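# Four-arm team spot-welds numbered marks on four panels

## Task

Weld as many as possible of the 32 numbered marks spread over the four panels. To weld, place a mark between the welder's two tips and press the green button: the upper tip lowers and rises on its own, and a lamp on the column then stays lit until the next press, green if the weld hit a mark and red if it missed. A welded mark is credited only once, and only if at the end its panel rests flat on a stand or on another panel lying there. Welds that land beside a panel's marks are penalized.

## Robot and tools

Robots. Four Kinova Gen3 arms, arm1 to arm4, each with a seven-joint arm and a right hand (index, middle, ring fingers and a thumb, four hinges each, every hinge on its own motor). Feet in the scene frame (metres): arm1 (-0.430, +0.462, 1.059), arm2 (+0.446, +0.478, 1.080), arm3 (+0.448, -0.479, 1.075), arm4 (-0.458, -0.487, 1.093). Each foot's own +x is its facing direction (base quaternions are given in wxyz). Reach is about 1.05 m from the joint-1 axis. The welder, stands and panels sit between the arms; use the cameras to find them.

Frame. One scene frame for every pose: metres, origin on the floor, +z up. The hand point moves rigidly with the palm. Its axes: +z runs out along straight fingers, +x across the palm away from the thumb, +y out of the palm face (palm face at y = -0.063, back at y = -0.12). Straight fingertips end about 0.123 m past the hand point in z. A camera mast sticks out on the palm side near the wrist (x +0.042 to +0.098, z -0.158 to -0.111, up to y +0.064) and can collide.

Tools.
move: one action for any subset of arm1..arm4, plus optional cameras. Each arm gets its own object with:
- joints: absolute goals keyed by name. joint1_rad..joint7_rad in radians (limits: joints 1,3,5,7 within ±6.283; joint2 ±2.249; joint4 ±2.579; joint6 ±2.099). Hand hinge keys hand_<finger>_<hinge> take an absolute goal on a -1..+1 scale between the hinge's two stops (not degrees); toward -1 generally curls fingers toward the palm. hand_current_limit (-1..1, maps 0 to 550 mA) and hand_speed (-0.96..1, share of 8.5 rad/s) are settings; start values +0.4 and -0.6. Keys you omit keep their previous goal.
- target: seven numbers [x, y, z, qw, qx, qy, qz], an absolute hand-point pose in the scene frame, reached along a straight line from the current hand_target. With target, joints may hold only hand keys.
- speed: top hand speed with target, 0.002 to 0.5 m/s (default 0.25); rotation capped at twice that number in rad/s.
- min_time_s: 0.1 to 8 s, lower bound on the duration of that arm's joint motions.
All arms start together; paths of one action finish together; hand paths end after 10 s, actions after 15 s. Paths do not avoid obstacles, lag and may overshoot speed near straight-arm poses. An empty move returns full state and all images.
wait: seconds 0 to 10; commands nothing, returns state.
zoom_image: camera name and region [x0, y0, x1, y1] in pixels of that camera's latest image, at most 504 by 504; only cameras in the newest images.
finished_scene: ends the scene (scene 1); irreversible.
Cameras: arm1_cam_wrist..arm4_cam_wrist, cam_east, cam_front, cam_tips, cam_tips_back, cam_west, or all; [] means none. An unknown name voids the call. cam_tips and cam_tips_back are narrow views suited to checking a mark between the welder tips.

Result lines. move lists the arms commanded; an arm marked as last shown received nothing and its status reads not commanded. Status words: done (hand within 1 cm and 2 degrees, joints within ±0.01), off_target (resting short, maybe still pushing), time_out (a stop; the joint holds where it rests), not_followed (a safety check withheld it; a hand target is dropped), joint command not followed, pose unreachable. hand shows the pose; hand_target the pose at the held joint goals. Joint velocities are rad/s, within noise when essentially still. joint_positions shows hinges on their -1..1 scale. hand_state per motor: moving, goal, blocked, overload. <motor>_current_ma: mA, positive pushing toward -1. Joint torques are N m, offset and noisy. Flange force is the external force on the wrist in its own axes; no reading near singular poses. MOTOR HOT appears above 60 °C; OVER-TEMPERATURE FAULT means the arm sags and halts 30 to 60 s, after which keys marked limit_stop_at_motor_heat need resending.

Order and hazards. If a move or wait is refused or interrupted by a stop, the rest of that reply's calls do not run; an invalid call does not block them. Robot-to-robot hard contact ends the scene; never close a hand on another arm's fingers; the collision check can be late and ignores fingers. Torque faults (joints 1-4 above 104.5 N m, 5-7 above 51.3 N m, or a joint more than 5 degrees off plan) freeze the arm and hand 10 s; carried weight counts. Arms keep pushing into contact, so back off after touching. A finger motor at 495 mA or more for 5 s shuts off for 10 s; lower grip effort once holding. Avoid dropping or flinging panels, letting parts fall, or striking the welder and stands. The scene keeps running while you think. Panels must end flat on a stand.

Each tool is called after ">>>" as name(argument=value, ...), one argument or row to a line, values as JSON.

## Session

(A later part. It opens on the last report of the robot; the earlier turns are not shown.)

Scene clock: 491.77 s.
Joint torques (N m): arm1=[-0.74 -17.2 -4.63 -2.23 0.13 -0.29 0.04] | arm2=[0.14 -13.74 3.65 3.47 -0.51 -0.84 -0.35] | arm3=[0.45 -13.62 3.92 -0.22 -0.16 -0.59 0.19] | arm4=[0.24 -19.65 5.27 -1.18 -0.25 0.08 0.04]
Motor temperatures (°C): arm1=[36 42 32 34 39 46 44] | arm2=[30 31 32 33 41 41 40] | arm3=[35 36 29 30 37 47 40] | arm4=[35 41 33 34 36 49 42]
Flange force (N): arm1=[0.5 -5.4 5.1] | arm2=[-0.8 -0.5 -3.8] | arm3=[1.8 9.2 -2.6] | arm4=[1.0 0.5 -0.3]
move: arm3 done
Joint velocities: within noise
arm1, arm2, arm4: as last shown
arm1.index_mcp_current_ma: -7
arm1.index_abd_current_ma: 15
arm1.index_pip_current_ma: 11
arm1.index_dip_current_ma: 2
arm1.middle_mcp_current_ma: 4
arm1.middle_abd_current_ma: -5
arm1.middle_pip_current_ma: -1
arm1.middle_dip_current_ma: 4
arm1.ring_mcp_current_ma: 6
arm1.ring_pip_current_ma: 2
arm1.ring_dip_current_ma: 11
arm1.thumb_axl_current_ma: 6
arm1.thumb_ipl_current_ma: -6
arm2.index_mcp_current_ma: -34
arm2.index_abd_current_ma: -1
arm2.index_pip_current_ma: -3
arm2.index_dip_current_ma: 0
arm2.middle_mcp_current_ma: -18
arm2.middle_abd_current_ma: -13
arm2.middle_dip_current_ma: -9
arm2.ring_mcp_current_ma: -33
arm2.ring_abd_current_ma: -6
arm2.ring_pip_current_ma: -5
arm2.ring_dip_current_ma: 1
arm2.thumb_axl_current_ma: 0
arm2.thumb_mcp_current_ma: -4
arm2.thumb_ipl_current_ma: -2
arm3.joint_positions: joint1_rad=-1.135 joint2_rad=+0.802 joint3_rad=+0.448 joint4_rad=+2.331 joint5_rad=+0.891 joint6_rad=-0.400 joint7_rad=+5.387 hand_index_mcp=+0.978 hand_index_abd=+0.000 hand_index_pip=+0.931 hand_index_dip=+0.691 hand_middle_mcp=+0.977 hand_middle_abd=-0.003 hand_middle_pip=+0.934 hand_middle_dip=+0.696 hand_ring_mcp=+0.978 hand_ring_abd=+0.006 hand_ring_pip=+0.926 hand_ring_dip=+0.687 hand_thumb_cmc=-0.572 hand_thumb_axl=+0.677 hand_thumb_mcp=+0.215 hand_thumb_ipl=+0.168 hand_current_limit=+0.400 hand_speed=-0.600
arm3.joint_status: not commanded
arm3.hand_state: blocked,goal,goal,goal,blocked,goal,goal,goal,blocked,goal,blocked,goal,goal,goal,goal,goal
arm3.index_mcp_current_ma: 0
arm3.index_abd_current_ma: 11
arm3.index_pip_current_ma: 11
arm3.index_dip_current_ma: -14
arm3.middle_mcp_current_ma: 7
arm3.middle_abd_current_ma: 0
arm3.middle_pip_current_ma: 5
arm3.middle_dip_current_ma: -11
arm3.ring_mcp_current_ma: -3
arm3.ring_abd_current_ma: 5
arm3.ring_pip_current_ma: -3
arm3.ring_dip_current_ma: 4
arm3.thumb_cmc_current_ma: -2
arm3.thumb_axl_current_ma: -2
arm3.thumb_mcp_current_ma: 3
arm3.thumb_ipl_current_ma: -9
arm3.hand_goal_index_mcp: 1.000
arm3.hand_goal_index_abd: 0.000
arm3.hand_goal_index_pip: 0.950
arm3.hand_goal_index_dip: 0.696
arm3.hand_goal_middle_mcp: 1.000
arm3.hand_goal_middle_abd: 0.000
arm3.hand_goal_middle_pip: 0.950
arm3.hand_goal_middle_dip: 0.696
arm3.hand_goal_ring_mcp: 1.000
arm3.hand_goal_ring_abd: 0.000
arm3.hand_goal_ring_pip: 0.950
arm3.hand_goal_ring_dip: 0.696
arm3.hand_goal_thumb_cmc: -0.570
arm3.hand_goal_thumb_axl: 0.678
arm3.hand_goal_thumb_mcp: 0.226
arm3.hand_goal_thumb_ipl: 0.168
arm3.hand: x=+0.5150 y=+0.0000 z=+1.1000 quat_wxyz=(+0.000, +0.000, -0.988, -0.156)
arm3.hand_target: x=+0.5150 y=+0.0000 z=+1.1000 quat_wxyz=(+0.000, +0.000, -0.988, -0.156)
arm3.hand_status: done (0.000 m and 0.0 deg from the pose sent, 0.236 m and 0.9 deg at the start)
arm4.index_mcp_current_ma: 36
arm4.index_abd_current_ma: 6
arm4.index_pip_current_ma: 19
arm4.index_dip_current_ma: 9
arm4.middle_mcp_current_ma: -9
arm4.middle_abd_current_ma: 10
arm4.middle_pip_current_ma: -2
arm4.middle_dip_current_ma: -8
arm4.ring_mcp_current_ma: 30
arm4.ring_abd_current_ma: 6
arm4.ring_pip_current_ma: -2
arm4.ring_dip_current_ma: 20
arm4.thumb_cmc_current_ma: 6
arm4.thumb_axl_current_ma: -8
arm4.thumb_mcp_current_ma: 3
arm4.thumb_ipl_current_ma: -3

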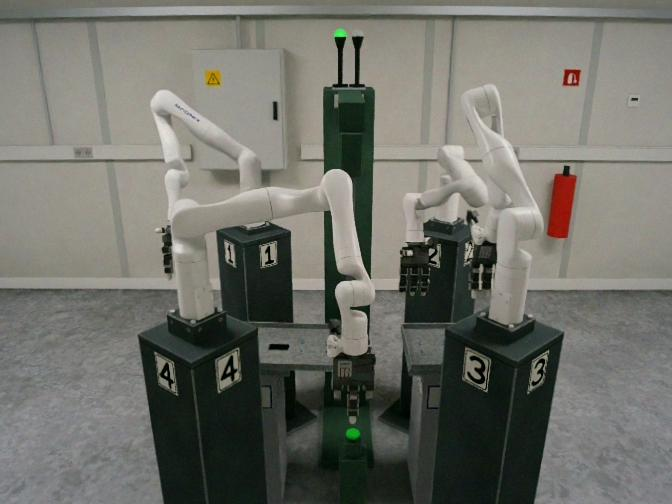

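>>> move(
  arm3={"joints": {"joint1_rad": -0.276, "joint2_rad": 1.193, "joint3_rad": -0.979, "joint4_rad": 2.32, "joint5_rad": 2.068, "joint6_rad": 0.948, "joint7_rad": 4.408}, "min_time_s": 3},
  cameras=["cam_front"],
)

Scene clock: 497.60 s.
Joint torques (N m): arm1=[-0.64 -17.19 -4.56 -2.26 0.18 -0.3 0.07] | arm2=[0.07 -13.66 3.6 3.51 -0.46 -0.84 -0.25] | arm3=[0.42 -14.15 -3.45 1.13 0.92 0.33 0.17] | arm4=[0.18 -19.58 5.16 -1.15 -0.28 0.08 0.09]
Motor temperatures (°C): arm1=[36 42 32 34 39 46 44] | arm2=[30 31 32 33 41 41 40] | arm3=[35 36 29 30 37 47 40] | arm4=[35 41 33 34 36 49 42]
Flange force (N): arm1=[0.8 -5.2 5.2] | arm2=[-1.0 -0.1 -3.7] | arm3=[3.0 4.6 -2.9] | arm4=[0.5 0.4 -0.6]
move: arm3 done
Joint velocities: within noise
arm1, arm2, arm4: as last shown
arm1.index_mcp_current_ma: -10
arm1.index_abd_current_ma: 12
arm1.index_pip_current_ma: 14
arm1.index_dip_current_ma: 4
arm1.middle_mcp_current_ma: 3
arm1.middle_abd_current_ma: 0
arm1.middle_pip_current_ma: 3
arm1.middle_dip_current_ma: 2
arm1.ring_mcp_current_ma: 5
arm1.ring_abd_current_ma: 12
arm1.ring_pip_current_ma: 9
arm1.ring_dip_current_ma: 7
arm1.thumb_cmc_current_ma: 0
arm1.thumb_axl_current_ma: -4
arm1.thumb_mcp_current_ma: -4
arm1.thumb_ipl_current_ma: -5
arm2.index_mcp_current_ma: -35
arm2.index_abd_current_ma: -7
arm2.index_pip_current_ma: -2
arm2.index_dip_current_ma: 3
arm2.middle_mcp_current_ma: -20
arm2.middle_abd_current_ma: -17
arm2.middle_pip_current_ma: -17
arm2.ring_mcp_current_ma: -35
arm2.ring_abd_current_ma: -12
arm2.ring_pip_current_ma: -3
arm2.ring_dip_current_ma: 3
arm2.thumb_cmc_current_ma: 20
arm2.thumb_axl_current_ma: 3
arm2.thumb_mcp_current_ma: -6
arm3.joint_positions: joint1_rad=-0.276 joint2_rad=+1.193 joint3_rad=-0.979 joint4_rad=+2.320 joint5_rad=+2.068 joint6_rad=+0.948 joint7_rad=+4.408 hand_index_mcp=+0.978 hand_index_abd=+0.000 hand_index_pip=+0.931 hand_index_dip=+0.691 hand_middle_mcp=+0.977 hand_middle_abd=-0.003 hand_middle_pip=+0.934 hand_middle_dip=+0.696 hand_ring_mcp=+0.970 hand_ring_abd=-0.024 hand_ring_pip=+0.926 hand_ring_dip=+0.687 hand_thumb_cmc=-0.575 hand_thumb_axl=+0.677 hand_thumb_mcp=+0.215 hand_thumb_ipl=+0.168 hand_current_limit=+0.400 hand_speed=-0.600
arm3.joint_status: all done
arm3.hand_state: blocked,goal,goal,goal,blocked,goal,goal,goal,blocked,blocked,blocked,goal,goal,goal,goal,goal
arm3.index_mcp_current_ma: -1
arm3.index_abd_current_ma: 8
arm3.index_pip_current_ma: 6
arm3.index_dip_current_ma: -10
arm3.middle_mcp_current_ma: 9
arm3.middle_abd_current_ma: -2
arm3.middle_pip_current_ma: 3
arm3.middle_dip_current_ma: -3
arm3.ring_mcp_current_ma: -2
arm3.ring_abd_current_ma: 9
arm3.ring_pip_current_ma: 2
arm3.ring_dip_current_ma: 3
arm3.thumb_cmc_current_ma: -6
arm3.thumb_axl_current_ma: -2
arm3.thumb_mcp_current_ma: -7
arm3.thumb_ipl_current_ma: -6
arm3.hand_goal_index_mcp: 1.000
arm3.hand_goal_index_abd: 0.000
arm3.hand_goal_index_pip: 0.950
arm3.hand_goal_index_dip: 0.696
arm3.hand_goal_middle_mcp: 1.000
arm3.hand_goal_middle_abd: 0.000
arm3.hand_goal_middle_pip: 0.950
arm3.hand_goal_middle_dip: 0.696
arm3.hand_goal_ring_mcp: 1.000
arm3.hand_goal_ring_abd: 0.000
arm3.hand_goal_ring_pip: 0.950
arm3.hand_goal_ring_dip: 0.696
arm3.hand_goal_thumb_cmc: -0.570
arm3.hand_goal_thumb_axl: 0.678
arm3.hand_goal_thumb_mcp: 0.226
arm3.hand_goal_thumb_ipl: 0.168
arm3.hand: x=+0.4600 y=-0.0063 z=+1.0509 quat_wxyz=(+0.006, +0.007, -0.987, -0.162)
arm3.hand_target: x=+0.4600 y=-0.0063 z=+1.0509 quat_wxyz=(+0.006, +0.007, -0.987, -0.162)
arm3.hand_status: not commanded
arm4.index_mcp_current_ma: 43
arm4.index_abd_current_ma: -2
arm4.index_dip_current_ma: 0
arm4.middle_mcp_current_ma: -3
arm4.middle_abd_current_ma: -7
arm4.middle_pip_current_ma: -12
arm4.middle_dip_current_ma: -10
arm4.ring_mcp_current_ma: 36
arm4.ring_abd_current_ma: 4
arm4.ring_pip_current_ma: 10
arm4.ring_dip_current_ma: 14
arm4.thumb_cmc_current_ma: 0
arm4.thumb_axl_current_ma: 11
arm4.thumb_mcp_current_ma: 2
arm4.thumb_ipl_current_ma: -5

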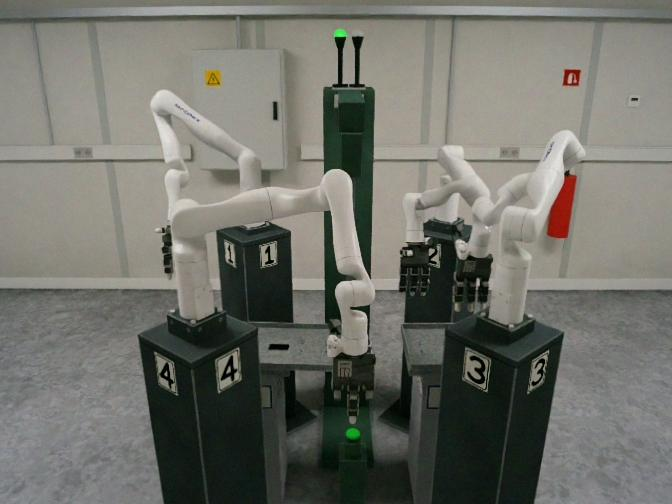

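>>> move(
  arm2={"target": [0.4226, 0.112, 0.86, 0.1564, 0.9877, 0.0069, 0.0011], "speed": 0.25},
  arm3={"target": [0.5154, -0.119, 0.86, -0.0011, -0.0069, 0.9877, 0.1564], "speed": 0.25},
)

>>> move(
  arm2={"target": [0.4226, 0.1, 0.7555, 0.1564, 0.9877, 0.0069, 0.0011], "speed": 0.1},
  arm3={"target": [0.5154, -0.107, 0.7555, -0.0011, -0.0069, 0.9877, 0.1564], "speed": 0.1},
  cameras=["cam_tips"],
)

Scene clock: 500.33 s.
Joint torques (N m): arm1=[-0.65 -17.2 -4.56 -2.22 0.16 -0.31 0.03] | arm2=[0.1 -13.03 2.19 5.31 -0.64 -0.77 -0.32] | arm3=[0.2 -12.34 -2.01 6.36 0.92 0.37 0.15] | arm4=[0.16 -19.58 5.25 -1.08 -0.31 0.13 0.07]
Motor temperatures (°C): arm1=[36 42 32 34 39 46 44] | arm2=[30 31 32 32 41 41 40] | arm3=[35 36 29 30 37 47 40] | arm4=[35 41 34 34 36 49 42]
Flange force (N): arm1=[0.7 -5.2 5.2] | arm2=[-1.8 1.4 -2.0] | arm3=[2.2 6.2 0.5] | arm4=[0.4 0.4 -0.4]
move: arm2 done; arm3 done
Joint velocities: within noise
arm1, arm4: as last shown
arm1.index_mcp_current_ma: -7
arm1.index_abd_current_ma: 9
arm1.index_pip_current_ma: 12
arm1.middle_mcp_current_ma: 6
arm1.middle_abd_current_ma: 3
arm1.middle_pip_current_ma: -3
arm1.ring_mcp_current_ma: 8
arm1.ring_abd_current_ma: 5
arm1.ring_pip_current_ma: 3
arm1.ring_dip_current_ma: 9
arm1.thumb_cmc_current_ma: 6
arm1.thumb_axl_current_ma: 0
arm1.thumb_mcp_current_ma: -3
arm1.thumb_ipl_current_ma: -2
arm2.joint_positions: joint1_rad=+0.353 joint2_rad=+1.770 joint3_rad=+0.369 joint4_rad=+2.328 joint5_rad=+0.190 joint6_rad=-1.236 joint7_rad=-0.765 hand_index_mcp=+0.993 hand_index_abd=-0.005 hand_index_pip=+0.947 hand_index_dip=+0.696 hand_middle_mcp=+0.993 hand_middle_abd=-0.004 hand_middle_pip=+0.946 hand_middle_dip=+0.696 hand_ring_mcp=+0.992 hand_ring_abd=-0.005 hand_ring_pip=+0.946 hand_ring_dip=+0.696 hand_thumb_cmc=-0.573 hand_thumb_axl=+0.677 hand_thumb_mcp=+0.223 hand_thumb_ipl=+0.168 hand_current_limit=+0.400 hand_speed=-0.600
arm2.joint_status: not commanded
arm2.hand_state: goal,goal,goal,goal,goal,goal,goal,goal,goal,goal,goal,goal,goal,goal,goal,goal
arm2.index_mcp_current_ma: -35
arm2.index_abd_current_ma: -14
arm2.index_pip_current_ma: -5
arm2.index_dip_current_ma: -2
arm2.middle_mcp_current_ma: -19
arm2.middle_abd_current_ma: -13
arm2.middle_pip_current_ma: -17
arm2.middle_dip_current_ma: -4
arm2.ring_mcp_current_ma: -32
arm2.ring_abd_current_ma: -9
arm2.ring_pip_current_ma: -9
arm2.ring_dip_current_ma: 3
arm2.thumb_cmc_current_ma: -4
arm2.thumb_axl_current_ma: 6
arm2.thumb_mcp_current_ma: -9
arm2.thumb_ipl_current_ma: -5
arm2.hand_goal_index_mcp: 1.000
arm2.hand_goal_index_abd: 0.000
arm2.hand_goal_index_pip: 0.950
arm2.hand_goal_index_dip: 0.696
arm2.hand_goal_middle_mcp: 1.000
arm2.hand_goal_middle_abd: 0.000
arm2.hand_goal_middle_pip: 0.950
arm2.hand_goal_middle_dip: 0.696
arm2.hand_goal_ring_mcp: 1.000
arm2.hand_goal_ring_abd: 0.000
arm2.hand_goal_ring_pip: 0.950
arm2.hand_goal_ring_dip: 0.696
arm2.hand_goal_thumb_cmc: -0.570
arm2.hand_goal_thumb_axl: 0.678
arm2.hand_goal_thumb_mcp: 0.226
arm2.hand_goal_thumb_ipl: 0.168
arm2.hand: x=+0.4226 y=+0.1120 z=+0.8600 quat_wxyz=(+0.156, +0.988, +0.007, +0.001)
arm2.hand_target: x=+0.4226 y=+0.1120 z=+0.8600 quat_wxyz=(+0.156, +0.988, +0.007, +0.001)
arm2.hand_status: done (0.000 m and 0.0 deg from the pose sent, 0.195 m and 0.8 deg at the start)
arm3.joint_positions: joint1_rad=-0.055 joint2_rad=+1.779 joint3_rad=-0.571 joint4_rad=+2.313 joint5_rad=+2.812 joint6_rad=+1.197 joint7_rad=+4.304 hand_index_mcp=+0.978 hand_index_abd=+0.004 hand_index_pip=+0.931 hand_index_dip=+0.691 hand_middle_mcp=+0.977 hand_middle_abd=-0.002 hand_middle_pip=+0.934 hand_middle_dip=+0.696 hand_ring_mcp=+0.973 hand_ring_abd=-0.022 hand_ring_pip=+0.926 hand_ring_dip=+0.687 hand_thumb_cmc=-0.570 hand_thumb_axl=+0.677 hand_thumb_mcp=+0.215 hand_thumb_ipl=+0.168 hand_current_limit=+0.400 hand_speed=-0.600
arm3.joint_status: not commanded
arm3.hand_state: blocked,goal,goal,goal,blocked,goal,goal,goal,blocked,blocked,blocked,goal,goal,goal,goal,goal
arm3.index_mcp_current_ma: 1
arm3.index_abd_current_ma: 6
arm3.index_pip_current_ma: 8
arm3.index_dip_current_ma: -9
arm3.middle_mcp_current_ma: 2
arm3.middle_abd_current_ma: -9
arm3.middle_pip_current_ma: 9
arm3.middle_dip_current_ma: -10
arm3.ring_mcp_current_ma: -3
arm3.ring_abd_current_ma: 3
arm3.ring_pip_current_ma: 5
arm3.ring_dip_current_ma: -6
arm3.thumb_cmc_current_ma: -4
arm3.thumb_axl_current_ma: -5
arm3.thumb_mcp_current_ma: -12
arm3.thumb_ipl_current_ma: -8
arm3.hand_goal_index_mcp: 1.000
arm3.hand_goal_index_abd: 0.000
arm3.hand_goal_index_pip: 0.950
arm3.hand_goal_index_dip: 0.696
arm3.hand_goal_middle_mcp: 1.000
arm3.hand_goal_middle_abd: 0.000
arm3.hand_goal_middle_pip: 0.950
arm3.hand_goal_middle_dip: 0.696
arm3.hand_goal_ring_mcp: 1.000
arm3.hand_goal_ring_abd: 0.000
arm3.hand_goal_ring_pip: 0.950
arm3.hand_goal_ring_dip: 0.696
arm3.hand_goal_thumb_cmc: -0.570
arm3.hand_goal_thumb_axl: 0.678
arm3.hand_goal_thumb_mcp: 0.226
arm3.hand_goal_thumb_ipl: 0.168
arm3.hand: x=+0.5154 y=-0.1190 z=+0.8600 quat_wxyz=(+0.001, +0.007, -0.988, -0.156)
arm3.hand_target: x=+0.5154 y=-0.1190 z=+0.8600 quat_wxyz=(+0.001, +0.007, -0.988, -0.156)
arm3.hand_status: done (0.000 m and 0.0 deg from the pose sent, 0.229 m and 0.8 deg at the start)
arm4.index_mcp_current_ma: 35
arm4.index_abd_current_ma: -10
arm4.index_pip_current_ma: 16
arm4.index_dip_current_ma: 13
arm4.middle_mcp_current_ma: -8
arm4.middle_abd_current_ma: 0
arm4.middle_pip_current_ma: -3
arm4.middle_dip_current_ma: 2
arm4.ring_mcp_current_ma: 21
arm4.ring_abd_current_ma: 3
arm4.ring_pip_current_ma: -10
arm4.ring_dip_current_ma: -5
arm4.thumb_cmc_current_ma: 16
arm4.thumb_axl_current_ma: 6
arm4.thumb_mcp_current_ma: -3
arm4.thumb_ipl_current_ma: 9
pictures: none

Scene clock: 511.43 s.
Joint torques (N m): arm1=[-0.63 -17.15 -4.55 -2.19 0.19 -0.31 0.04] | arm2=[-13.96 30.44 -39.58 -43.95 -5.81 -0.67 -0.31] | arm3=[-15.74 44.27 4.09 24.64 0.2 0.43 0.18] | arm4=[0.21 -19.63 5.24 -1.21 -0.25 0.1 0.1]
Motor temperatures (°C): arm1=[36 42 32 34 39 46 44] | arm2=[31 32 33 34 41 41 40] | arm3=[36 37 29 31 37 47 40] | arm4=[35 40 34 33 36 49 42]
Flange force (N): arm1=[0.6 -4.9 5.1] | arm2=[-83.9 134.1 -214.8] | arm3=[-111.0 96.5 -19.5] | arm4=[0.9 0.6 -0.4]
Flange force when the fault began (N): arm2=[-134.1 225.9 -359.1]
move: arm2 torque_fault; arm3 done
TORQUE FAULT: arm2's joint4_rad strayed more than 5 degrees from its planned motion. arm2 stopped for 10 seconds, dropped its targets (a gripper whose motion had ended keeps its target) and accepts commands again: back off and push less far. The stop added 9.5 s to the call and to motion_time.
TORQUE WARNING: arm2's joint4_rad reached its warning level (56.7 N m).
TORQUE WARNING: arm3's joint2_rad reached its warning level (56.7 N m). A warning alone does not stop the arm.
Joint velocities: within noise
arm1, arm4: as last shown
arm1.index_mcp_current_ma: -15
arm1.index_abd_current_ma: 5
arm1.index_dip_current_ma: -1
arm1.middle_mcp_current_ma: -3
arm1.middle_abd_current_ma: -4
arm1.middle_pip_current_ma: 4
arm1.ring_mcp_current_ma: 11
arm1.ring_abd_current_ma: 13
arm1.ring_pip_current_ma: 11
arm1.ring_dip_current_ma: 8
arm1.thumb_cmc_current_ma: -1
arm1.thumb_axl_current_ma: 2
arm1.thumb_mcp_current_ma: -1
arm1.thumb_ipl_current_ma: 6
arm2.joint_positions: joint1_rad=+0.346 joint2_rad=+1.866 joint3_rad=+0.343 joint4_rad=+2.160 joint5_rad=+0.121 joint6_rad=-1.113 joint7_rad=-0.781 hand_index_mcp=+0.994 hand_index_abd=-0.001 hand_index_pip=+0.947 hand_index_dip=+0.695 hand_middle_mcp=+0.994 hand_middle_abd=-0.002 hand_middle_pip=+0.946 hand_middle_dip=+0.695 hand_ring_mcp=+0.993 hand_ring_abd=+0.001 hand_ring_pip=+0.946 hand_ring_dip=+0.694 hand_thumb_cmc=-0.573 hand_thumb_axl=+0.677 hand_thumb_mcp=+0.223 hand_thumb_ipl=+0.168 hand_current_limit=+0.400 hand_speed=-0.600
arm2.joint_status: not commanded
arm2.hand_state: goal,goal,goal,goal,goal,goal,goal,goal,goal,goal,goal,goal,goal,goal,goal,goal
arm2.index_mcp_current_ma: -33
arm2.index_abd_current_ma: -12
arm2.index_pip_current_ma: -5
arm2.index_dip_current_ma: -5
arm2.middle_mcp_current_ma: -14
arm2.middle_abd_current_ma: -10
arm2.middle_pip_current_ma: -21
arm2.middle_dip_current_ma: -4
arm2.ring_mcp_current_ma: -27
arm2.ring_abd_current_ma: 4
arm2.ring_pip_current_ma: -7
arm2.ring_dip_current_ma: -8
arm2.thumb_cmc_current_ma: -6
arm2.thumb_axl_current_ma: 6
arm2.thumb_mcp_current_ma: -8
arm2.thumb_ipl_current_ma: -8
arm2.hand_goal_index_mcp: 1.000
arm2.hand_goal_index_abd: 0.000
arm2.hand_goal_index_pip: 0.950
arm2.hand_goal_index_dip: 0.696
arm2.hand_goal_middle_mcp: 1.000
arm2.hand_goal_middle_abd: 0.000
arm2.hand_goal_middle_pip: 0.950
arm2.hand_goal_middle_dip: 0.696
arm2.hand_goal_ring_mcp: 1.000
arm2.hand_goal_ring_abd: 0.000
arm2.hand_goal_ring_pip: 0.950
arm2.hand_goal_ring_dip: 0.696
arm2.hand_goal_thumb_cmc: -0.570
arm2.hand_goal_thumb_axl: 0.678
arm2.hand_goal_thumb_mcp: 0.226
arm2.hand_goal_thumb_ipl: 0.168
arm2.hand: x=+0.4053 y=+0.1078 z=+0.8012 quat_wxyz=(+0.150, +0.988, -0.001, -0.023)
arm2.hand_target: x=+0.4073 y=+0.1093 z=+0.7982 quat_wxyz=(+0.149, +0.989, -0.001, -0.021)
arm2.hand_status: torque_fault (0.050 m and 3.0 deg from the pose sent, 0.105 m and 0.0 deg at the start)
arm3.joint_positions: joint1_rad=-0.049 joint2_rad=+1.954 joint3_rad=-0.491 joint4_rad=+2.012 joint5_rad=+2.919 joint6_rad=+1.047 joint7_rad=+4.336 hand_index_mcp=+0.982 hand_index_abd=+0.005 hand_index_pip=+0.933 hand_index_dip=+0.691 hand_middle_mcp=+0.982 hand_middle_abd=-0.003 hand_middle_pip=+0.935 hand_middle_dip=+0.696 hand_ring_mcp=+0.979 hand_ring_abd=-0.015 hand_ring_pip=+0.928 hand_ring_dip=+0.687 hand_thumb_cmc=-0.566 hand_thumb_axl=+0.677 hand_thumb_mcp=+0.213 hand_thumb_ipl=+0.168 hand_current_limit=+0.400 hand_speed=-0.600
arm3.joint_status: not commanded
arm3.hand_state: goal,goal,goal,goal,goal,goal,goal,goal,blocked,goal,blocked,goal,goal,goal,goal,goal
arm3.index_mcp_current_ma: -7
arm3.index_abd_current_ma: 8
arm3.index_pip_current_ma: 11
arm3.index_dip_current_ma: -14
arm3.middle_mcp_current_ma: 2
arm3.middle_abd_current_ma: 4
arm3.middle_pip_current_ma: 5
arm3.middle_dip_current_ma: -11
arm3.ring_mcp_current_ma: 2
arm3.ring_abd_current_ma: 5
arm3.ring_pip_current_ma: 2
arm3.ring_dip_current_ma: 3
arm3.thumb_cmc_current_ma: -9
arm3.thumb_axl_current_ma: -6
arm3.thumb_mcp_current_ma: -3
arm3.thumb_ipl_current_ma: -9
arm3.hand_goal_index_mcp: 1.000
arm3.hand_goal_index_abd: 0.000
arm3.hand_goal_index_pip: 0.950
arm3.hand_goal_index_dip: 0.696
arm3.hand_goal_middle_mcp: 1.000
arm3.hand_goal_middle_abd: 0.000
arm3.hand_goal_middle_pip: 0.950
arm3.hand_goal_middle_dip: 0.696
arm3.hand_goal_ring_mcp: 1.000
arm3.hand_goal_ring_abd: 0.000
arm3.hand_goal_ring_pip: 0.950
arm3.hand_goal_ring_dip: 0.696
arm3.hand_goal_thumb_cmc: -0.570
arm3.hand_goal_thumb_axl: 0.678
arm3.hand_goal_thumb_mcp: 0.226
arm3.hand_goal_thumb_ipl: 0.168
arm3.hand: x=+0.5154 y=-0.1070 z=+0.7555 quat_wxyz=(+0.001, +0.007, -0.988, -0.156)
arm3.hand_target: x=+0.5154 y=-0.1070 z=+0.7555 quat_wxyz=(+0.001, +0.007, -0.988, -0.156)
arm3.hand_status: done (0.000 m and 0.0 deg from the pose sent, 0.105 m and 0.0 deg at the start)
arm4.index_mcp_current_ma: 44
arm4.index_abd_current_ma: 5
arm4.index_pip_current_ma: 12
arm4.index_dip_current_ma: -4
arm4.middle_abd_current_ma: -9
arm4.middle_dip_current_ma: -3
arm4.ring_mcp_current_ma: 29
arm4.ring_abd_current_ma: 5
arm4.ring_pip_current_ma: 1
arm4.ring_dip_current_ma: 20
arm4.thumb_cmc_current_ma: 10
arm4.thumb_axl_current_ma: 3
arm4.thumb_mcp_current_ma: 6
arm4.thumb_ipl_current_ma: -17

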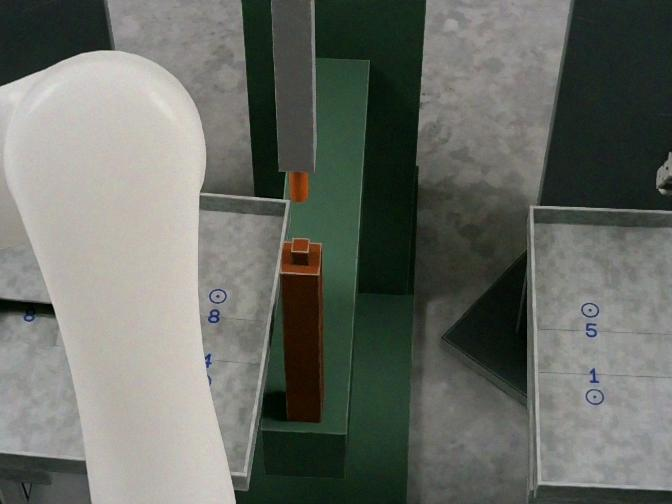

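>>> wait(
  seconds=0,
  cameras=["cam_east", "cam_front"],
)

>>> zoom_image(
  camera="cam_east",
  region=[150, 100, 550, 450],
)

Scene clock: 513.63 s.
Joint torques (N m): arm1=[-0.73 -17.18 -4.57 -2.29 0.15 -0.35 0.05] | arm2=[-13.66 30.16 -39.13 -42.53 -5.65 -0.67 -0.31] | arm3=[-15.82 44.26 4.21 24.68 0.12 0.38 0.2] | arm4=[0.2 -19.67 5.29 -1.06 -0.27 0.04 0.11]
Motor temperatures (°C): arm1=[36 42 32 34 39 46 44] | arm2=[31 32 33 34 41 41 40] | arm3=[36 37 29 31 37 47 40] | arm4=[35 40 34 33 36 49 42]
Flange force (N): arm1=[1.1 -5.7 5.3] | arm2=[-82.1 133.6 -209.9] | arm3=[-110.9 96.3 -19.5] | arm4=[0.2 0.4 -0.2]
Joint velocities: within noise
arm1.joint_positions: joint1_rad=+0.406 joint2_rad=+0.911 joint3_rad=-0.553 joint4_rad=+2.248 joint5_rad=+2.208 joint6_rad=+0.213 joint7_rad=+5.047 hand_index_mcp=+0.997 hand_index_abd=-0.011 hand_index_pip=+0.585 hand_index_dip=+0.711 hand_middle_mcp=+0.995 hand_middle_abd=-0.010 hand_middle_pip=+0.585 hand_middle_dip=+0.714 hand_ring_mcp=+0.995 hand_ring_abd=-0.015 hand_ring_pip=+0.590 hand_ring_dip=+0.703 hand_thumb_cmc=-0.573 hand_thumb_axl=+0.677 hand_thumb_mcp=+0.212 hand_thumb_ipl=+0.168 hand_current_limit=+0.400 hand_speed=-0.600
arm1.joint_status: not commanded
arm1.hand_state: goal,goal,goal,goal,goal,goal,goal,goal,goal,goal,goal,goal,goal,goal,goal,goal
arm1.index_mcp_current_ma: -15
arm1.index_abd_current_ma: 7
arm1.index_pip_current_ma: 4
arm1.index_dip_current_ma: 3
arm1.middle_mcp_current_ma: 3
arm1.middle_abd_current_ma: 0
arm1.middle_pip_current_ma: 1
arm1.middle_dip_current_ma: 4
arm1.ring_mcp_current_ma: 9
arm1.ring_abd_current_ma: 4
arm1.ring_pip_current_ma: 9
arm1.ring_dip_current_ma: 10
arm1.thumb_cmc_current_ma: -6
arm1.thumb_axl_current_ma: -5
arm1.thumb_mcp_current_ma: -6
arm1.thumb_ipl_current_ma: 2
arm1.hand_goal_index_mcp: 1.000
arm1.hand_goal_index_abd: 0.000
arm1.hand_goal_index_pip: 0.578
arm1.hand_goal_index_dip: 0.696
arm1.hand_goal_middle_mcp: 1.000
arm1.hand_goal_middle_abd: 0.000
arm1.hand_goal_middle_pip: 0.578
arm1.hand_goal_middle_dip: 0.696
arm1.hand_goal_ring_mcp: 1.000
arm1.hand_goal_ring_abd: 0.000
arm1.hand_goal_ring_pip: 0.578
arm1.hand_goal_ring_dip: 0.696
arm1.hand_goal_thumb_cmc: -0.570
arm1.hand_goal_thumb_axl: 0.678
arm1.hand_goal_thumb_mcp: 0.226
arm1.hand_goal_thumb_ipl: 0.168
arm1.hand: x=-0.7200 y=+0.1000 z=+1.0500 quat_wxyz=(-0.156, -0.988, +0.000, +0.000)
arm1.hand_target: x=-0.7200 y=+0.1000 z=+1.0500 quat_wxyz=(-0.156, -0.988, +0.000, +0.000)
arm1.hand_status: not commanded
arm2.joint_positions: joint1_rad=+0.346 joint2_rad=+1.866 joint3_rad=+0.343 joint4_rad=+2.160 joint5_rad=+0.121 joint6_rad=-1.113 joint7_rad=-0.781 hand_index_mcp=+0.994 hand_index_abd=-0.003 hand_index_pip=+0.947 hand_index_dip=+0.695 hand_middle_mcp=+0.994 hand_middle_abd=-0.003 hand_middle_pip=+0.946 hand_middle_dip=+0.695 hand_ring_mcp=+0.993 hand_ring_abd=-0.001 hand_ring_pip=+0.946 hand_ring_dip=+0.694 hand_thumb_cmc=-0.573 hand_thumb_axl=+0.677 hand_thumb_mcp=+0.223 hand_thumb_ipl=+0.168 hand_current_limit=+0.400 hand_speed=-0.600
arm2.joint_status: not commanded
arm2.hand_state: goal,goal,goal,goal,goal,goal,goal,goal,goal,goal,goal,goal,goal,goal,goal,goal
arm2.index_mcp_current_ma: -35
arm2.index_abd_current_ma: -13
arm2.index_pip_current_ma: 0
arm2.index_dip_current_ma: -10
arm2.middle_mcp_current_ma: -15
arm2.middle_abd_current_ma: -10
arm2.middle_pip_current_ma: -24
arm2.middle_dip_current_ma: -5
arm2.ring_mcp_current_ma: -31
arm2.ring_abd_current_ma: 2
arm2.ring_pip_current_ma: -9
arm2.ring_dip_current_ma: -2
arm2.thumb_cmc_current_ma: -7
arm2.thumb_axl_current_ma: 5
arm2.thumb_mcp_current_ma: -8
arm2.thumb_ipl_current_ma: -5
arm2.hand_goal_index_mcp: 1.000
arm2.hand_goal_index_abd: 0.000
arm2.hand_goal_index_pip: 0.950
arm2.hand_goal_index_dip: 0.696
arm2.hand_goal_middle_mcp: 1.000
arm2.hand_goal_middle_abd: 0.000
arm2.hand_goal_middle_pip: 0.950
arm2.hand_goal_middle_dip: 0.696
arm2.hand_goal_ring_mcp: 1.000
arm2.hand_goal_ring_abd: 0.000
arm2.hand_goal_ring_pip: 0.950
arm2.hand_goal_ring_dip: 0.696
arm2.hand_goal_thumb_cmc: -0.570
arm2.hand_goal_thumb_axl: 0.678
arm2.hand_goal_thumb_mcp: 0.226
arm2.hand_goal_thumb_ipl: 0.168
arm2.hand: x=+0.4053 y=+0.1078 z=+0.8012 quat_wxyz=(+0.150, +0.988, -0.001, -0.023)
arm2.hand_target: x=+0.4053 y=+0.1078 z=+0.8012 quat_wxyz=(+0.150, +0.988, -0.001, -0.023)
arm2.hand_status: torque_fault (0.050 m and 3.0 deg from the pose sent, 0.105 m and 0.0 deg at the start)
arm3.joint_positions: joint1_rad=-0.049 joint2_rad=+1.954 joint3_rad=-0.491 joint4_rad=+2.012 joint5_rad=+2.919 joint6_rad=+1.047 joint7_rad=+4.336 hand_index_mcp=+0.982 hand_index_abd=+0.005 hand_index_pip=+0.933 hand_index_dip=+0.691 hand_middle_mcp=+0.982 hand_middle_abd=-0.003 hand_middle_pip=+0.935 hand_middle_dip=+0.696 hand_ring_mcp=+0.979 hand_ring_abd=-0.015 hand_ring_pip=+0.928 hand_ring_dip=+0.687 hand_thumb_cmc=-0.566 hand_thumb_axl=+0.677 hand_thumb_mcp=+0.213 hand_thumb_ipl=+0.168 hand_current_limit=+0.400 hand_speed=-0.600
arm3.joint_status: not commanded
arm3.hand_state: goal,goal,goal,goal,goal,goal,goal,goal,blocked,goal,blocked,goal,goal,goal,goal,goal
arm3.index_mcp_current_ma: 0
arm3.index_abd_current_ma: 18
arm3.index_pip_current_ma: 11
arm3.index_dip_current_ma: -10
arm3.middle_mcp_current_ma: 6
arm3.middle_abd_current_ma: -5
arm3.middle_pip_current_ma: 6
arm3.middle_dip_current_ma: -7
arm3.ring_mcp_current_ma: -6
arm3.ring_abd_current_ma: 12
arm3.ring_pip_current_ma: 5
arm3.ring_dip_current_ma: 2
arm3.thumb_cmc_current_ma: -2
arm3.thumb_axl_current_ma: -2
arm3.thumb_mcp_current_ma: -5
arm3.thumb_ipl_current_ma: -5
arm3.hand_goal_index_mcp: 1.000
arm3.hand_goal_index_abd: 0.000
arm3.hand_goal_index_pip: 0.950
arm3.hand_goal_index_dip: 0.696
arm3.hand_goal_middle_mcp: 1.000
arm3.hand_goal_middle_abd: 0.000
arm3.hand_goal_middle_pip: 0.950
arm3.hand_goal_middle_dip: 0.696
arm3.hand_goal_ring_mcp: 1.000
arm3.hand_goal_ring_abd: 0.000
arm3.hand_goal_ring_pip: 0.950
arm3.hand_goal_ring_dip: 0.696
arm3.hand_goal_thumb_cmc: -0.570
arm3.hand_goal_thumb_axl: 0.678
arm3.hand_goal_thumb_mcp: 0.226
arm3.hand_goal_thumb_ipl: 0.168
arm3.hand: x=+0.5154 y=-0.1070 z=+0.7555 quat_wxyz=(+0.001, +0.007, -0.988, -0.156)
arm3.hand_target: x=+0.5154 y=-0.1070 z=+0.7555 quat_wxyz=(+0.001, +0.007, -0.988, -0.156)
arm3.hand_status: done (0.000 m and 0.0 deg from the pose sent, 0.105 m and 0.0 deg at the start)
arm4.joint_positions: joint1_rad=+2.180 joint2_rad=+1.457 joint3_rad=+0.744 joint4_rad=+1.684 joint5_rad=-1.528 joint6_rad=+0.742 joint7_rad=+2.884 hand_index_mcp=+0.145 hand_index_abd=-0.010 hand_index_pip=-0.488 hand_index_dip=+0.004 hand_middle_mcp=+0.754 hand_middle_abd=-0.003 hand_middle_pip=+0.577 hand_middle_dip=+0.706 hand_ring_mcp=+0.142 hand_ring_abd=-0.008 hand_ring_pip=-0.488 hand_ring_dip=+0.005 hand_thumb_cmc=-0.567 hand_thumb_axl=+0.677 hand_thumb_mcp=+0.219 hand_thumb_ipl=+0.168 hand_current_limit=+0.400 hand_speed=-0.600
arm4.joint_status: not commanded
arm4.hand_state: blocked,goal,goal,goal,goal,goal,goal,goal,blocked,goal,goal,goal,goal,goal,goal,goal
arm4.index_mcp_current_ma: 27
arm4.index_abd_current_ma: -4
arm4.index_pip_current_ma: 14
arm4.index_dip_current_ma: -2
arm4.middle_mcp_current_ma: -10
arm4.middle_abd_current_ma: 3
arm4.middle_pip_current_ma: -7
arm4.middle_dip_current_ma: 9
arm4.ring_mcp_current_ma: 25
arm4.ring_abd_current_ma: 0
arm4.ring_pip_current_ma: 16
arm4.ring_dip_current_ma: 14
arm4.thumb_cmc_current_ma: 10
arm4.thumb_axl_current_ma: -2
arm4.thumb_mcp_current_ma: 2
arm4.thumb_ipl_current_ma: -5
arm4.hand_goal_index_mcp: 0.100
arm4.hand_goal_index_abd: 0.000
arm4.hand_goal_index_pip: -0.500
arm4.hand_goal_index_dip: 0.000
arm4.hand_goal_middle_mcp: 0.754
arm4.hand_goal_middle_abd: 0.000
arm4.hand_goal_middle_pip: 0.576
arm4.hand_goal_middle_dip: 0.696
arm4.hand_goal_ring_mcp: 0.100
arm4.hand_goal_ring_abd: 0.000
arm4.hand_goal_ring_pip: -0.500
arm4.hand_goal_ring_dip: 0.000
arm4.hand_goal_thumb_cmc: -0.570
arm4.hand_goal_thumb_axl: 0.678
arm4.hand_goal_thumb_mcp: 0.226
arm4.hand_goal_thumb_ipl: 0.168
arm4.hand: x=+0.0230 y=-0.5030 z=+0.9000 quat_wxyz=(+0.000, +0.000, +1.000, +0.000)
arm4.hand_target: x=+0.0230 y=-0.5030 z=+0.9000 quat_wxyz=(+0.000, +0.000, +1.000, +0.000)
arm4.hand_status: not commanded

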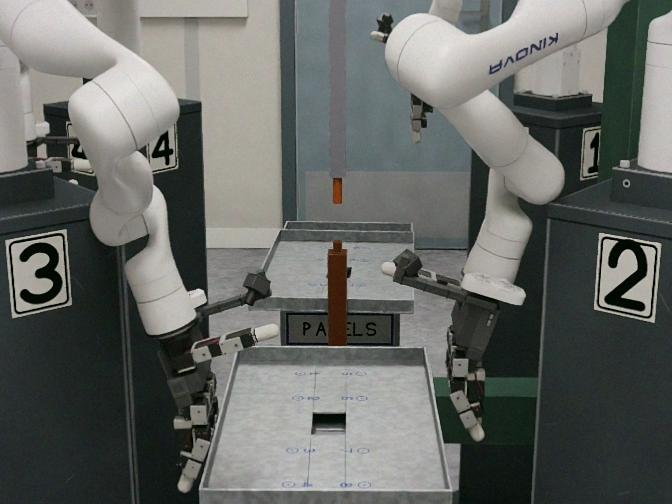

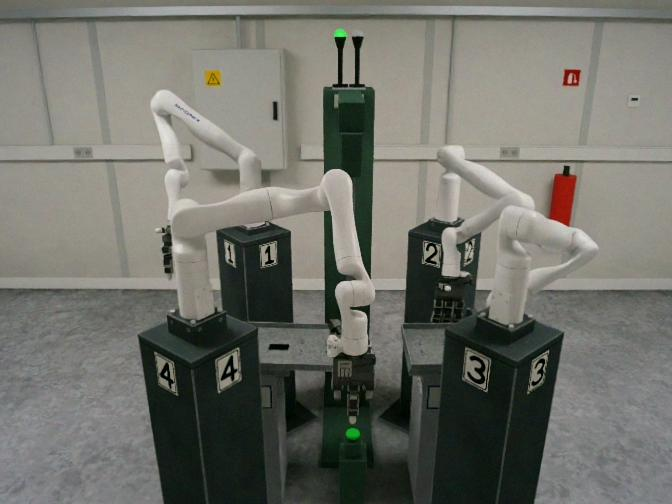

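Scaled by 1.260.

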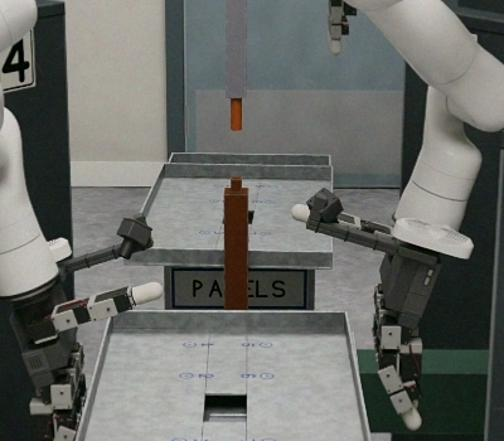

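>>> zoom_image(
  camera="cam_east",
  region=[0, 60, 260, 320],
)

>>> zoom_image(
  camera="cam_east",
  region=[412, 60, 672, 320],
)

>>> zoom_image(
  camera="cam_front",
  region=[400, 180, 640, 420],
)

Scaled by 1.938.

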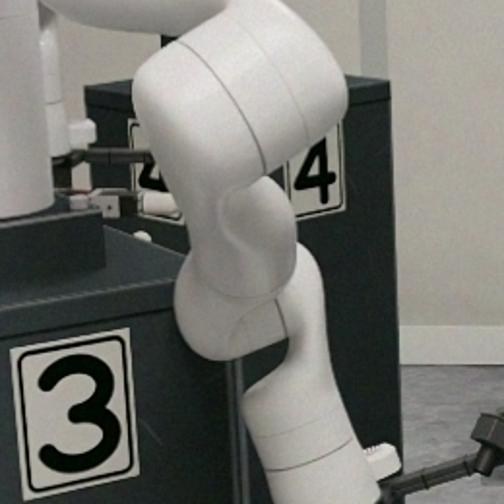

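Scaled by 1.938.

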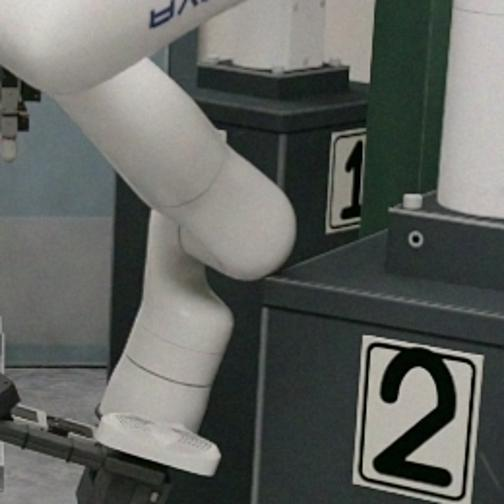

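Scaled by 2.100.

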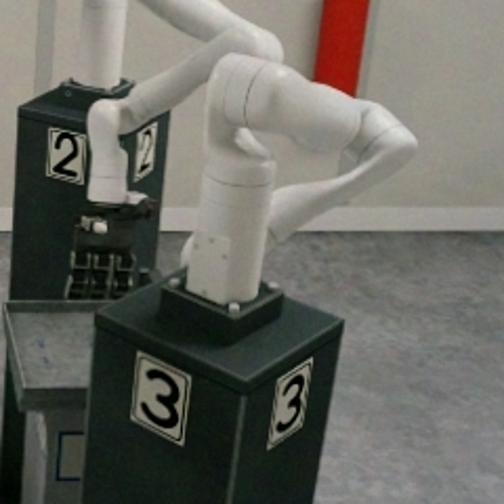

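>>> move(
  arm2={"target": [0.4226, 0.112, 0.86, 0.1045, 0.9945, 0.0069, 0.0007], "speed": 0.15, "joints": {"hand_index_mcp": 0.914, "hand_middle_mcp": 0.914, "hand_ring_mcp": 0.914}},
  arm3={"target": [0.5154, -0.119, 0.86, -0.0007, -0.0069, 0.9945, 0.1045], "speed": 0.15, "joints": {"hand_index_mcp": 0.914, "hand_middle_mcp": 0.914, "hand_ring_mcp": 0.914}},
)

Scene clock: 523.47 s.
Joint torques (N m): arm1=[-0.7 -17.19 -4.53 -2.28 0.17 -0.34 -0.01] | arm2=[0.1 -13.75 2.24 4.7 -0.41 -0.58 -0.3] | arm3=[0.3 -12.99 -2.05 5.81 0.69 0.31 0.26] | arm4=[0.24 -19.66 5.29 -1.08 -0.29 0.12 0.09]
Motor temperatures (°C): arm1=[36 42 32 34 39 46 44] | arm2=[31 32 35 35 41 41 40] | arm3=[36 38 29 31 37 47 40] | arm4=[35 40 34 33 36 48 42]
Flange force (N): arm1=[1.1 -5.6 5.3] | arm2=[-1.7 0.4 -2.5] | arm3=[2.6 6.0 -0.5] | arm4=[0.4 0.5 -0.2]
move: arm2 done; arm3 done
Joint velocities: within noise
arm1, arm4: as last shown
arm1.index_abd_current_ma: 10
arm1.index_pip_current_ma: 16
arm1.index_dip_current_ma: 0
arm1.middle_mcp_current_ma: -3
arm1.middle_pip_current_ma: -1
arm1.middle_dip_current_ma: 2
arm1.ring_mcp_current_ma: 2
arm1.ring_abd_current_ma: 9
arm1.ring_pip_current_ma: 15
arm1.ring_dip_current_ma: 3
arm1.thumb_cmc_current_ma: 4
arm1.thumb_axl_current_ma: -3
arm1.thumb_mcp_current_ma: -5
arm1.thumb_ipl_current_ma: -5
arm2.joint_positions: joint1_rad=+0.391 joint2_rad=+1.667 joint3_rad=+0.400 joint4_rad=+2.309 joint5_rad=+0.339 joint6_rad=-1.058 joint7_rad=-0.793 hand_index_mcp=+0.909 hand_index_abd=-0.005 hand_index_pip=+0.947 hand_index_dip=+0.695 hand_middle_mcp=+0.909 hand_middle_abd=-0.003 hand_middle_pip=+0.946 hand_middle_dip=+0.695 hand_ring_mcp=+0.908 hand_ring_abd=-0.005 hand_ring_pip=+0.946 hand_ring_dip=+0.694 hand_thumb_cmc=-0.573 hand_thumb_axl=+0.677 hand_thumb_mcp=+0.223 hand_thumb_ipl=+0.168 hand_current_limit=+0.400 hand_speed=-0.600
arm2.joint_status: all done
arm2.hand_state: goal,goal,goal,goal,goal,goal,goal,goal,goal,goal,goal,goal,goal,goal,goal,goal
arm2.index_mcp_current_ma: -23
arm2.index_abd_current_ma: -18
arm2.index_pip_current_ma: -1
arm2.index_dip_current_ma: -4
arm2.middle_mcp_current_ma: -13
arm2.middle_abd_current_ma: -16
arm2.middle_pip_current_ma: -21
arm2.middle_dip_current_ma: -3
arm2.ring_mcp_current_ma: -19
arm2.ring_abd_current_ma: -8
arm2.ring_pip_current_ma: -8
arm2.ring_dip_current_ma: -6
arm2.thumb_cmc_current_ma: -4
arm2.thumb_axl_current_ma: 5
arm2.thumb_mcp_current_ma: -13
arm2.thumb_ipl_current_ma: -8
arm2.hand_goal_index_mcp: 0.914
arm2.hand_goal_index_abd: 0.000
arm2.hand_goal_index_pip: 0.950
arm2.hand_goal_index_dip: 0.696
arm2.hand_goal_middle_mcp: 0.914
arm2.hand_goal_middle_abd: 0.000
arm2.hand_goal_middle_pip: 0.950
arm2.hand_goal_middle_dip: 0.696
arm2.hand_goal_ring_mcp: 0.914
arm2.hand_goal_ring_abd: 0.000
arm2.hand_goal_ring_pip: 0.950
arm2.hand_goal_ring_dip: 0.696
arm2.hand_goal_thumb_cmc: -0.570
arm2.hand_goal_thumb_axl: 0.678
arm2.hand_goal_thumb_mcp: 0.226
arm2.hand_goal_thumb_ipl: 0.168
arm2.hand: x=+0.4226 y=+0.1120 z=+0.8600 quat_wxyz=(+0.104, +0.995, +0.007, +0.001)
arm2.hand_target: x=+0.4226 y=+0.1120 z=+0.8600 quat_wxyz=(+0.104, +0.995, +0.007, +0.001)
arm2.hand_status: done (0.000 m and 0.0 deg from the pose sent, 0.061 m and 6.0 deg at the start)
arm3.joint_positions: joint1_rad=-0.115 joint2_rad=+1.686 joint3_rad=-0.608 joint4_rad=+2.293 joint5_rad=+2.620 joint6_rad=+1.079 joint7_rad=+4.329 hand_index_mcp=+0.909 hand_index_abd=+0.002 hand_index_pip=+0.933 hand_index_dip=+0.691 hand_middle_mcp=+0.909 hand_middle_abd=-0.002 hand_middle_pip=+0.936 hand_middle_dip=+0.696 hand_ring_mcp=+0.908 hand_ring_abd=-0.012 hand_ring_pip=+0.929 hand_ring_dip=+0.687 hand_thumb_cmc=-0.568 hand_thumb_axl=+0.677 hand_thumb_mcp=+0.213 hand_thumb_ipl=+0.168 hand_current_limit=+0.400 hand_speed=-0.600
arm3.joint_status: all done
arm3.hand_state: goal,goal,goal,goal,goal,goal,goal,goal,goal,goal,blocked,goal,goal,goal,goal,goal
arm3.index_mcp_current_ma: -6
arm3.index_abd_current_ma: 6
arm3.index_pip_current_ma: 9
arm3.index_dip_current_ma: -7
arm3.middle_mcp_current_ma: 7
arm3.middle_abd_current_ma: 3
arm3.middle_pip_current_ma: 9
arm3.middle_dip_current_ma: -11
arm3.ring_mcp_current_ma: -7
arm3.ring_abd_current_ma: 9
arm3.ring_pip_current_ma: 3
arm3.ring_dip_current_ma: -3
arm3.thumb_cmc_current_ma: -6
arm3.thumb_axl_current_ma: 0
arm3.thumb_mcp_current_ma: -6
arm3.thumb_ipl_current_ma: 0
arm3.hand_goal_index_mcp: 0.914
arm3.hand_goal_index_abd: 0.000
arm3.hand_goal_index_pip: 0.950
arm3.hand_goal_index_dip: 0.696
arm3.hand_goal_middle_mcp: 0.914
arm3.hand_goal_middle_abd: 0.000
arm3.hand_goal_middle_pip: 0.950
arm3.hand_goal_middle_dip: 0.696
arm3.hand_goal_ring_mcp: 0.914
arm3.hand_goal_ring_abd: 0.000
arm3.hand_goal_ring_pip: 0.950
arm3.hand_goal_ring_dip: 0.696
arm3.hand_goal_thumb_cmc: -0.570
arm3.hand_goal_thumb_axl: 0.678
arm3.hand_goal_thumb_mcp: 0.226
arm3.hand_goal_thumb_ipl: 0.168
arm3.hand: x=+0.5154 y=-0.1190 z=+0.8600 quat_wxyz=(+0.001, +0.007, -0.995, -0.104)
arm3.hand_target: x=+0.5154 y=-0.1190 z=+0.8600 quat_wxyz=(+0.001, +0.007, -0.995, -0.104)
arm3.hand_status: done (0.000 m and 0.0 deg from the pose sent, 0.105 m and 6.0 deg at the start)
arm4.index_mcp_current_ma: 22
arm4.index_abd_current_ma: 9
arm4.index_pip_current_ma: 21
arm4.index_dip_current_ma: 16
arm4.middle_mcp_current_ma: 8
arm4.middle_abd_current_ma: -1
arm4.middle_pip_current_ma: -5
arm4.middle_dip_current_ma: -5
arm4.ring_mcp_current_ma: 33
arm4.ring_abd_current_ma: 13
arm4.ring_pip_current_ma: 10
arm4.ring_dip_current_ma: 6
arm4.thumb_cmc_current_ma: 13
arm4.thumb_axl_current_ma: 1
arm4.thumb_mcp_current_ma: 0
pictures: none

>>> move(
  arm2={"target": [0.4226, 0.1, 0.775, 0.1045, 0.9945, 0.0069, 0.0007], "speed": 0.08},
  arm3={"target": [0.5154, -0.107, 0.775, -0.0007, -0.0069, 0.9945, 0.1045], "speed": 0.08},
)

Scene clock: 525.37 s.
Joint torques (N m): arm1=[-0.69 -17.15 -4.54 -2.21 0.15 -0.31 0.09] | arm2=[0.13 -13.76 2.27 4.59 -0.4 -0.61 -0.24] | arm3=[0.32 -12.95 -2.17 5.84 0.66 0.27 0.26] | arm4=[0.17 -19.7 5.2 -1.12 -0.29 0.07 0.1]
Motor temperatures (°C): arm1=[36 42 32 34 39 46 44] | arm2=[31 32 34 35 41 41 40] | arm3=[36 38 29 31 37 47 40] | arm4=[35 40 34 33 36 48 42]
Flange force (N): arm1=[0.9 -5.4 5.2] | arm2=[-1.3 0.9 -1.8] | arm3=[2.2 5.4 0.8] | arm4=[0.3 0.3 -0.3]
move: arm2 done; arm3 done
Joint velocities: within noise
arm1, arm4: as last shown
arm1.index_mcp_current_ma: -1
arm1.index_abd_current_ma: 11
arm1.index_pip_current_ma: 13
arm1.index_dip_current_ma: 3
arm1.middle_mcp_current_ma: 2
arm1.middle_abd_current_ma: 1
arm1.middle_pip_current_ma: 1
arm1.middle_dip_current_ma: -4
arm1.ring_mcp_current_ma: 1
arm1.ring_abd_current_ma: 5
arm1.ring_pip_current_ma: 0
arm1.ring_dip_current_ma: 15
arm1.thumb_cmc_current_ma: -7
arm1.thumb_axl_current_ma: -1
arm1.thumb_mcp_current_ma: 3
arm1.thumb_ipl_current_ma: -2
arm2.joint_positions: joint1_rad=+0.388 joint2_rad=+1.822 joint3_rad=+0.354 joint4_rad=+2.071 joint5_rad=+0.282 joint6_rad=-0.967 joint7_rad=-0.825 hand_index_mcp=+0.909 hand_index_abd=-0.003 hand_index_pip=+0.947 hand_index_dip=+0.695 hand_middle_mcp=+0.909 hand_middle_abd=-0.003 hand_middle_pip=+0.946 hand_middle_dip=+0.695 hand_ring_mcp=+0.908 hand_ring_abd=-0.004 hand_ring_pip=+0.946 hand_ring_dip=+0.694 hand_thumb_cmc=-0.571 hand_thumb_axl=+0.677 hand_thumb_mcp=+0.223 hand_thumb_ipl=+0.168 hand_current_limit=+0.400 hand_speed=-0.600
arm2.joint_status: not commanded
arm2.hand_state: goal,goal,goal,goal,goal,goal,goal,goal,goal,goal,goal,goal,goal,goal,goal,goal
arm2.index_mcp_current_ma: -26
arm2.index_abd_current_ma: -13
arm2.index_pip_current_ma: -2
arm2.index_dip_current_ma: -2
arm2.middle_mcp_current_ma: -14
arm2.middle_abd_current_ma: -13
arm2.middle_pip_current_ma: -19
arm2.middle_dip_current_ma: -8
arm2.ring_mcp_current_ma: -22
arm2.ring_abd_current_ma: -8
arm2.ring_pip_current_ma: -9
arm2.ring_dip_current_ma: -1
arm2.thumb_cmc_current_ma: 0
arm2.thumb_axl_current_ma: 4
arm2.thumb_mcp_current_ma: -10
arm2.thumb_ipl_current_ma: -5
arm2.hand_goal_index_mcp: 0.914
arm2.hand_goal_index_abd: 0.000
arm2.hand_goal_index_pip: 0.950
arm2.hand_goal_index_dip: 0.696
arm2.hand_goal_middle_mcp: 0.914
arm2.hand_goal_middle_abd: 0.000
arm2.hand_goal_middle_pip: 0.950
arm2.hand_goal_middle_dip: 0.696
arm2.hand_goal_ring_mcp: 0.914
arm2.hand_goal_ring_abd: 0.000
arm2.hand_goal_ring_pip: 0.950
arm2.hand_goal_ring_dip: 0.696
arm2.hand_goal_thumb_cmc: -0.570
arm2.hand_goal_thumb_axl: 0.678
arm2.hand_goal_thumb_mcp: 0.226
arm2.hand_goal_thumb_ipl: 0.168
arm2.hand: x=+0.4226 y=+0.1000 z=+0.7750 quat_wxyz=(+0.105, +0.994, +0.007, +0.001)
arm2.hand_target: x=+0.4226 y=+0.1000 z=+0.7750 quat_wxyz=(+0.105, +0.994, +0.007, +0.001)
arm2.hand_status: done (0.000 m and 0.0 deg from the pose sent, 0.086 m and 0.0 deg at the start)
arm3.joint_positions: joint1_rad=-0.115 joint2_rad=+1.844 joint3_rad=-0.539 joint4_rad=+2.060 joint5_rad=+2.706 joint6_rad=+0.986 joint7_rad=+4.375 hand_index_mcp=+0.909 hand_index_abd=+0.002 hand_index_pip=+0.933 hand_index_dip=+0.691 hand_middle_mcp=+0.909 hand_middle_abd=-0.002 hand_middle_pip=+0.936 hand_middle_dip=+0.696 hand_ring_mcp=+0.908 hand_ring_abd=-0.012 hand_ring_pip=+0.929 hand_ring_dip=+0.687 hand_thumb_cmc=-0.568 hand_thumb_axl=+0.677 hand_thumb_mcp=+0.213 hand_thumb_ipl=+0.168 hand_current_limit=+0.400 hand_speed=-0.600
arm3.joint_status: not commanded
arm3.hand_state: goal,goal,goal,goal,goal,goal,goal,goal,goal,goal,blocked,goal,goal,goal,goal,goal
arm3.index_mcp_current_ma: -1
arm3.index_abd_current_ma: 14
arm3.index_pip_current_ma: 6
arm3.index_dip_current_ma: -12
arm3.middle_mcp_current_ma: 2
arm3.middle_abd_current_ma: -6
arm3.middle_pip_current_ma: 5
arm3.middle_dip_current_ma: -12
arm3.ring_mcp_current_ma: 0
arm3.ring_abd_current_ma: 0
arm3.ring_pip_current_ma: 2
arm3.ring_dip_current_ma: 1
arm3.thumb_cmc_current_ma: -4
arm3.thumb_axl_current_ma: -5
arm3.thumb_mcp_current_ma: -1
arm3.thumb_ipl_current_ma: -7
arm3.hand_goal_index_mcp: 0.914
arm3.hand_goal_index_abd: 0.000
arm3.hand_goal_index_pip: 0.950
arm3.hand_goal_index_dip: 0.696
arm3.hand_goal_middle_mcp: 0.914
arm3.hand_goal_middle_abd: 0.000
arm3.hand_goal_middle_pip: 0.950
arm3.hand_goal_middle_dip: 0.696
arm3.hand_goal_ring_mcp: 0.914
arm3.hand_goal_ring_abd: 0.000
arm3.hand_goal_ring_pip: 0.950
arm3.hand_goal_ring_dip: 0.696
arm3.hand_goal_thumb_cmc: -0.570
arm3.hand_goal_thumb_axl: 0.678
arm3.hand_goal_thumb_mcp: 0.226
arm3.hand_goal_thumb_ipl: 0.168
arm3.hand: x=+0.5154 y=-0.1070 z=+0.7750 quat_wxyz=(+0.001, +0.007, -0.995, -0.104)
arm3.hand_target: x=+0.5154 y=-0.1070 z=+0.7750 quat_wxyz=(+0.001, +0.007, -0.995, -0.104)
arm3.hand_status: done (0.000 m and 0.0 deg from the pose sent, 0.086 m and 0.0 deg at the start)
arm4.index_mcp_current_ma: 42
arm4.index_abd_current_ma: -6
arm4.index_pip_current_ma: 17
arm4.index_dip_current_ma: -7
arm4.middle_mcp_current_ma: -17
arm4.middle_abd_current_ma: 13
arm4.middle_dip_current_ma: 0
arm4.ring_mcp_current_ma: 24
arm4.ring_abd_current_ma: 4
arm4.ring_pip_current_ma: 3
arm4.ring_dip_current_ma: 0
arm4.thumb_cmc_current_ma: 24
arm4.thumb_axl_current_ma: 10
arm4.thumb_mcp_current_ma: -5
arm4.thumb_ipl_current_ma: -2
pictures: none


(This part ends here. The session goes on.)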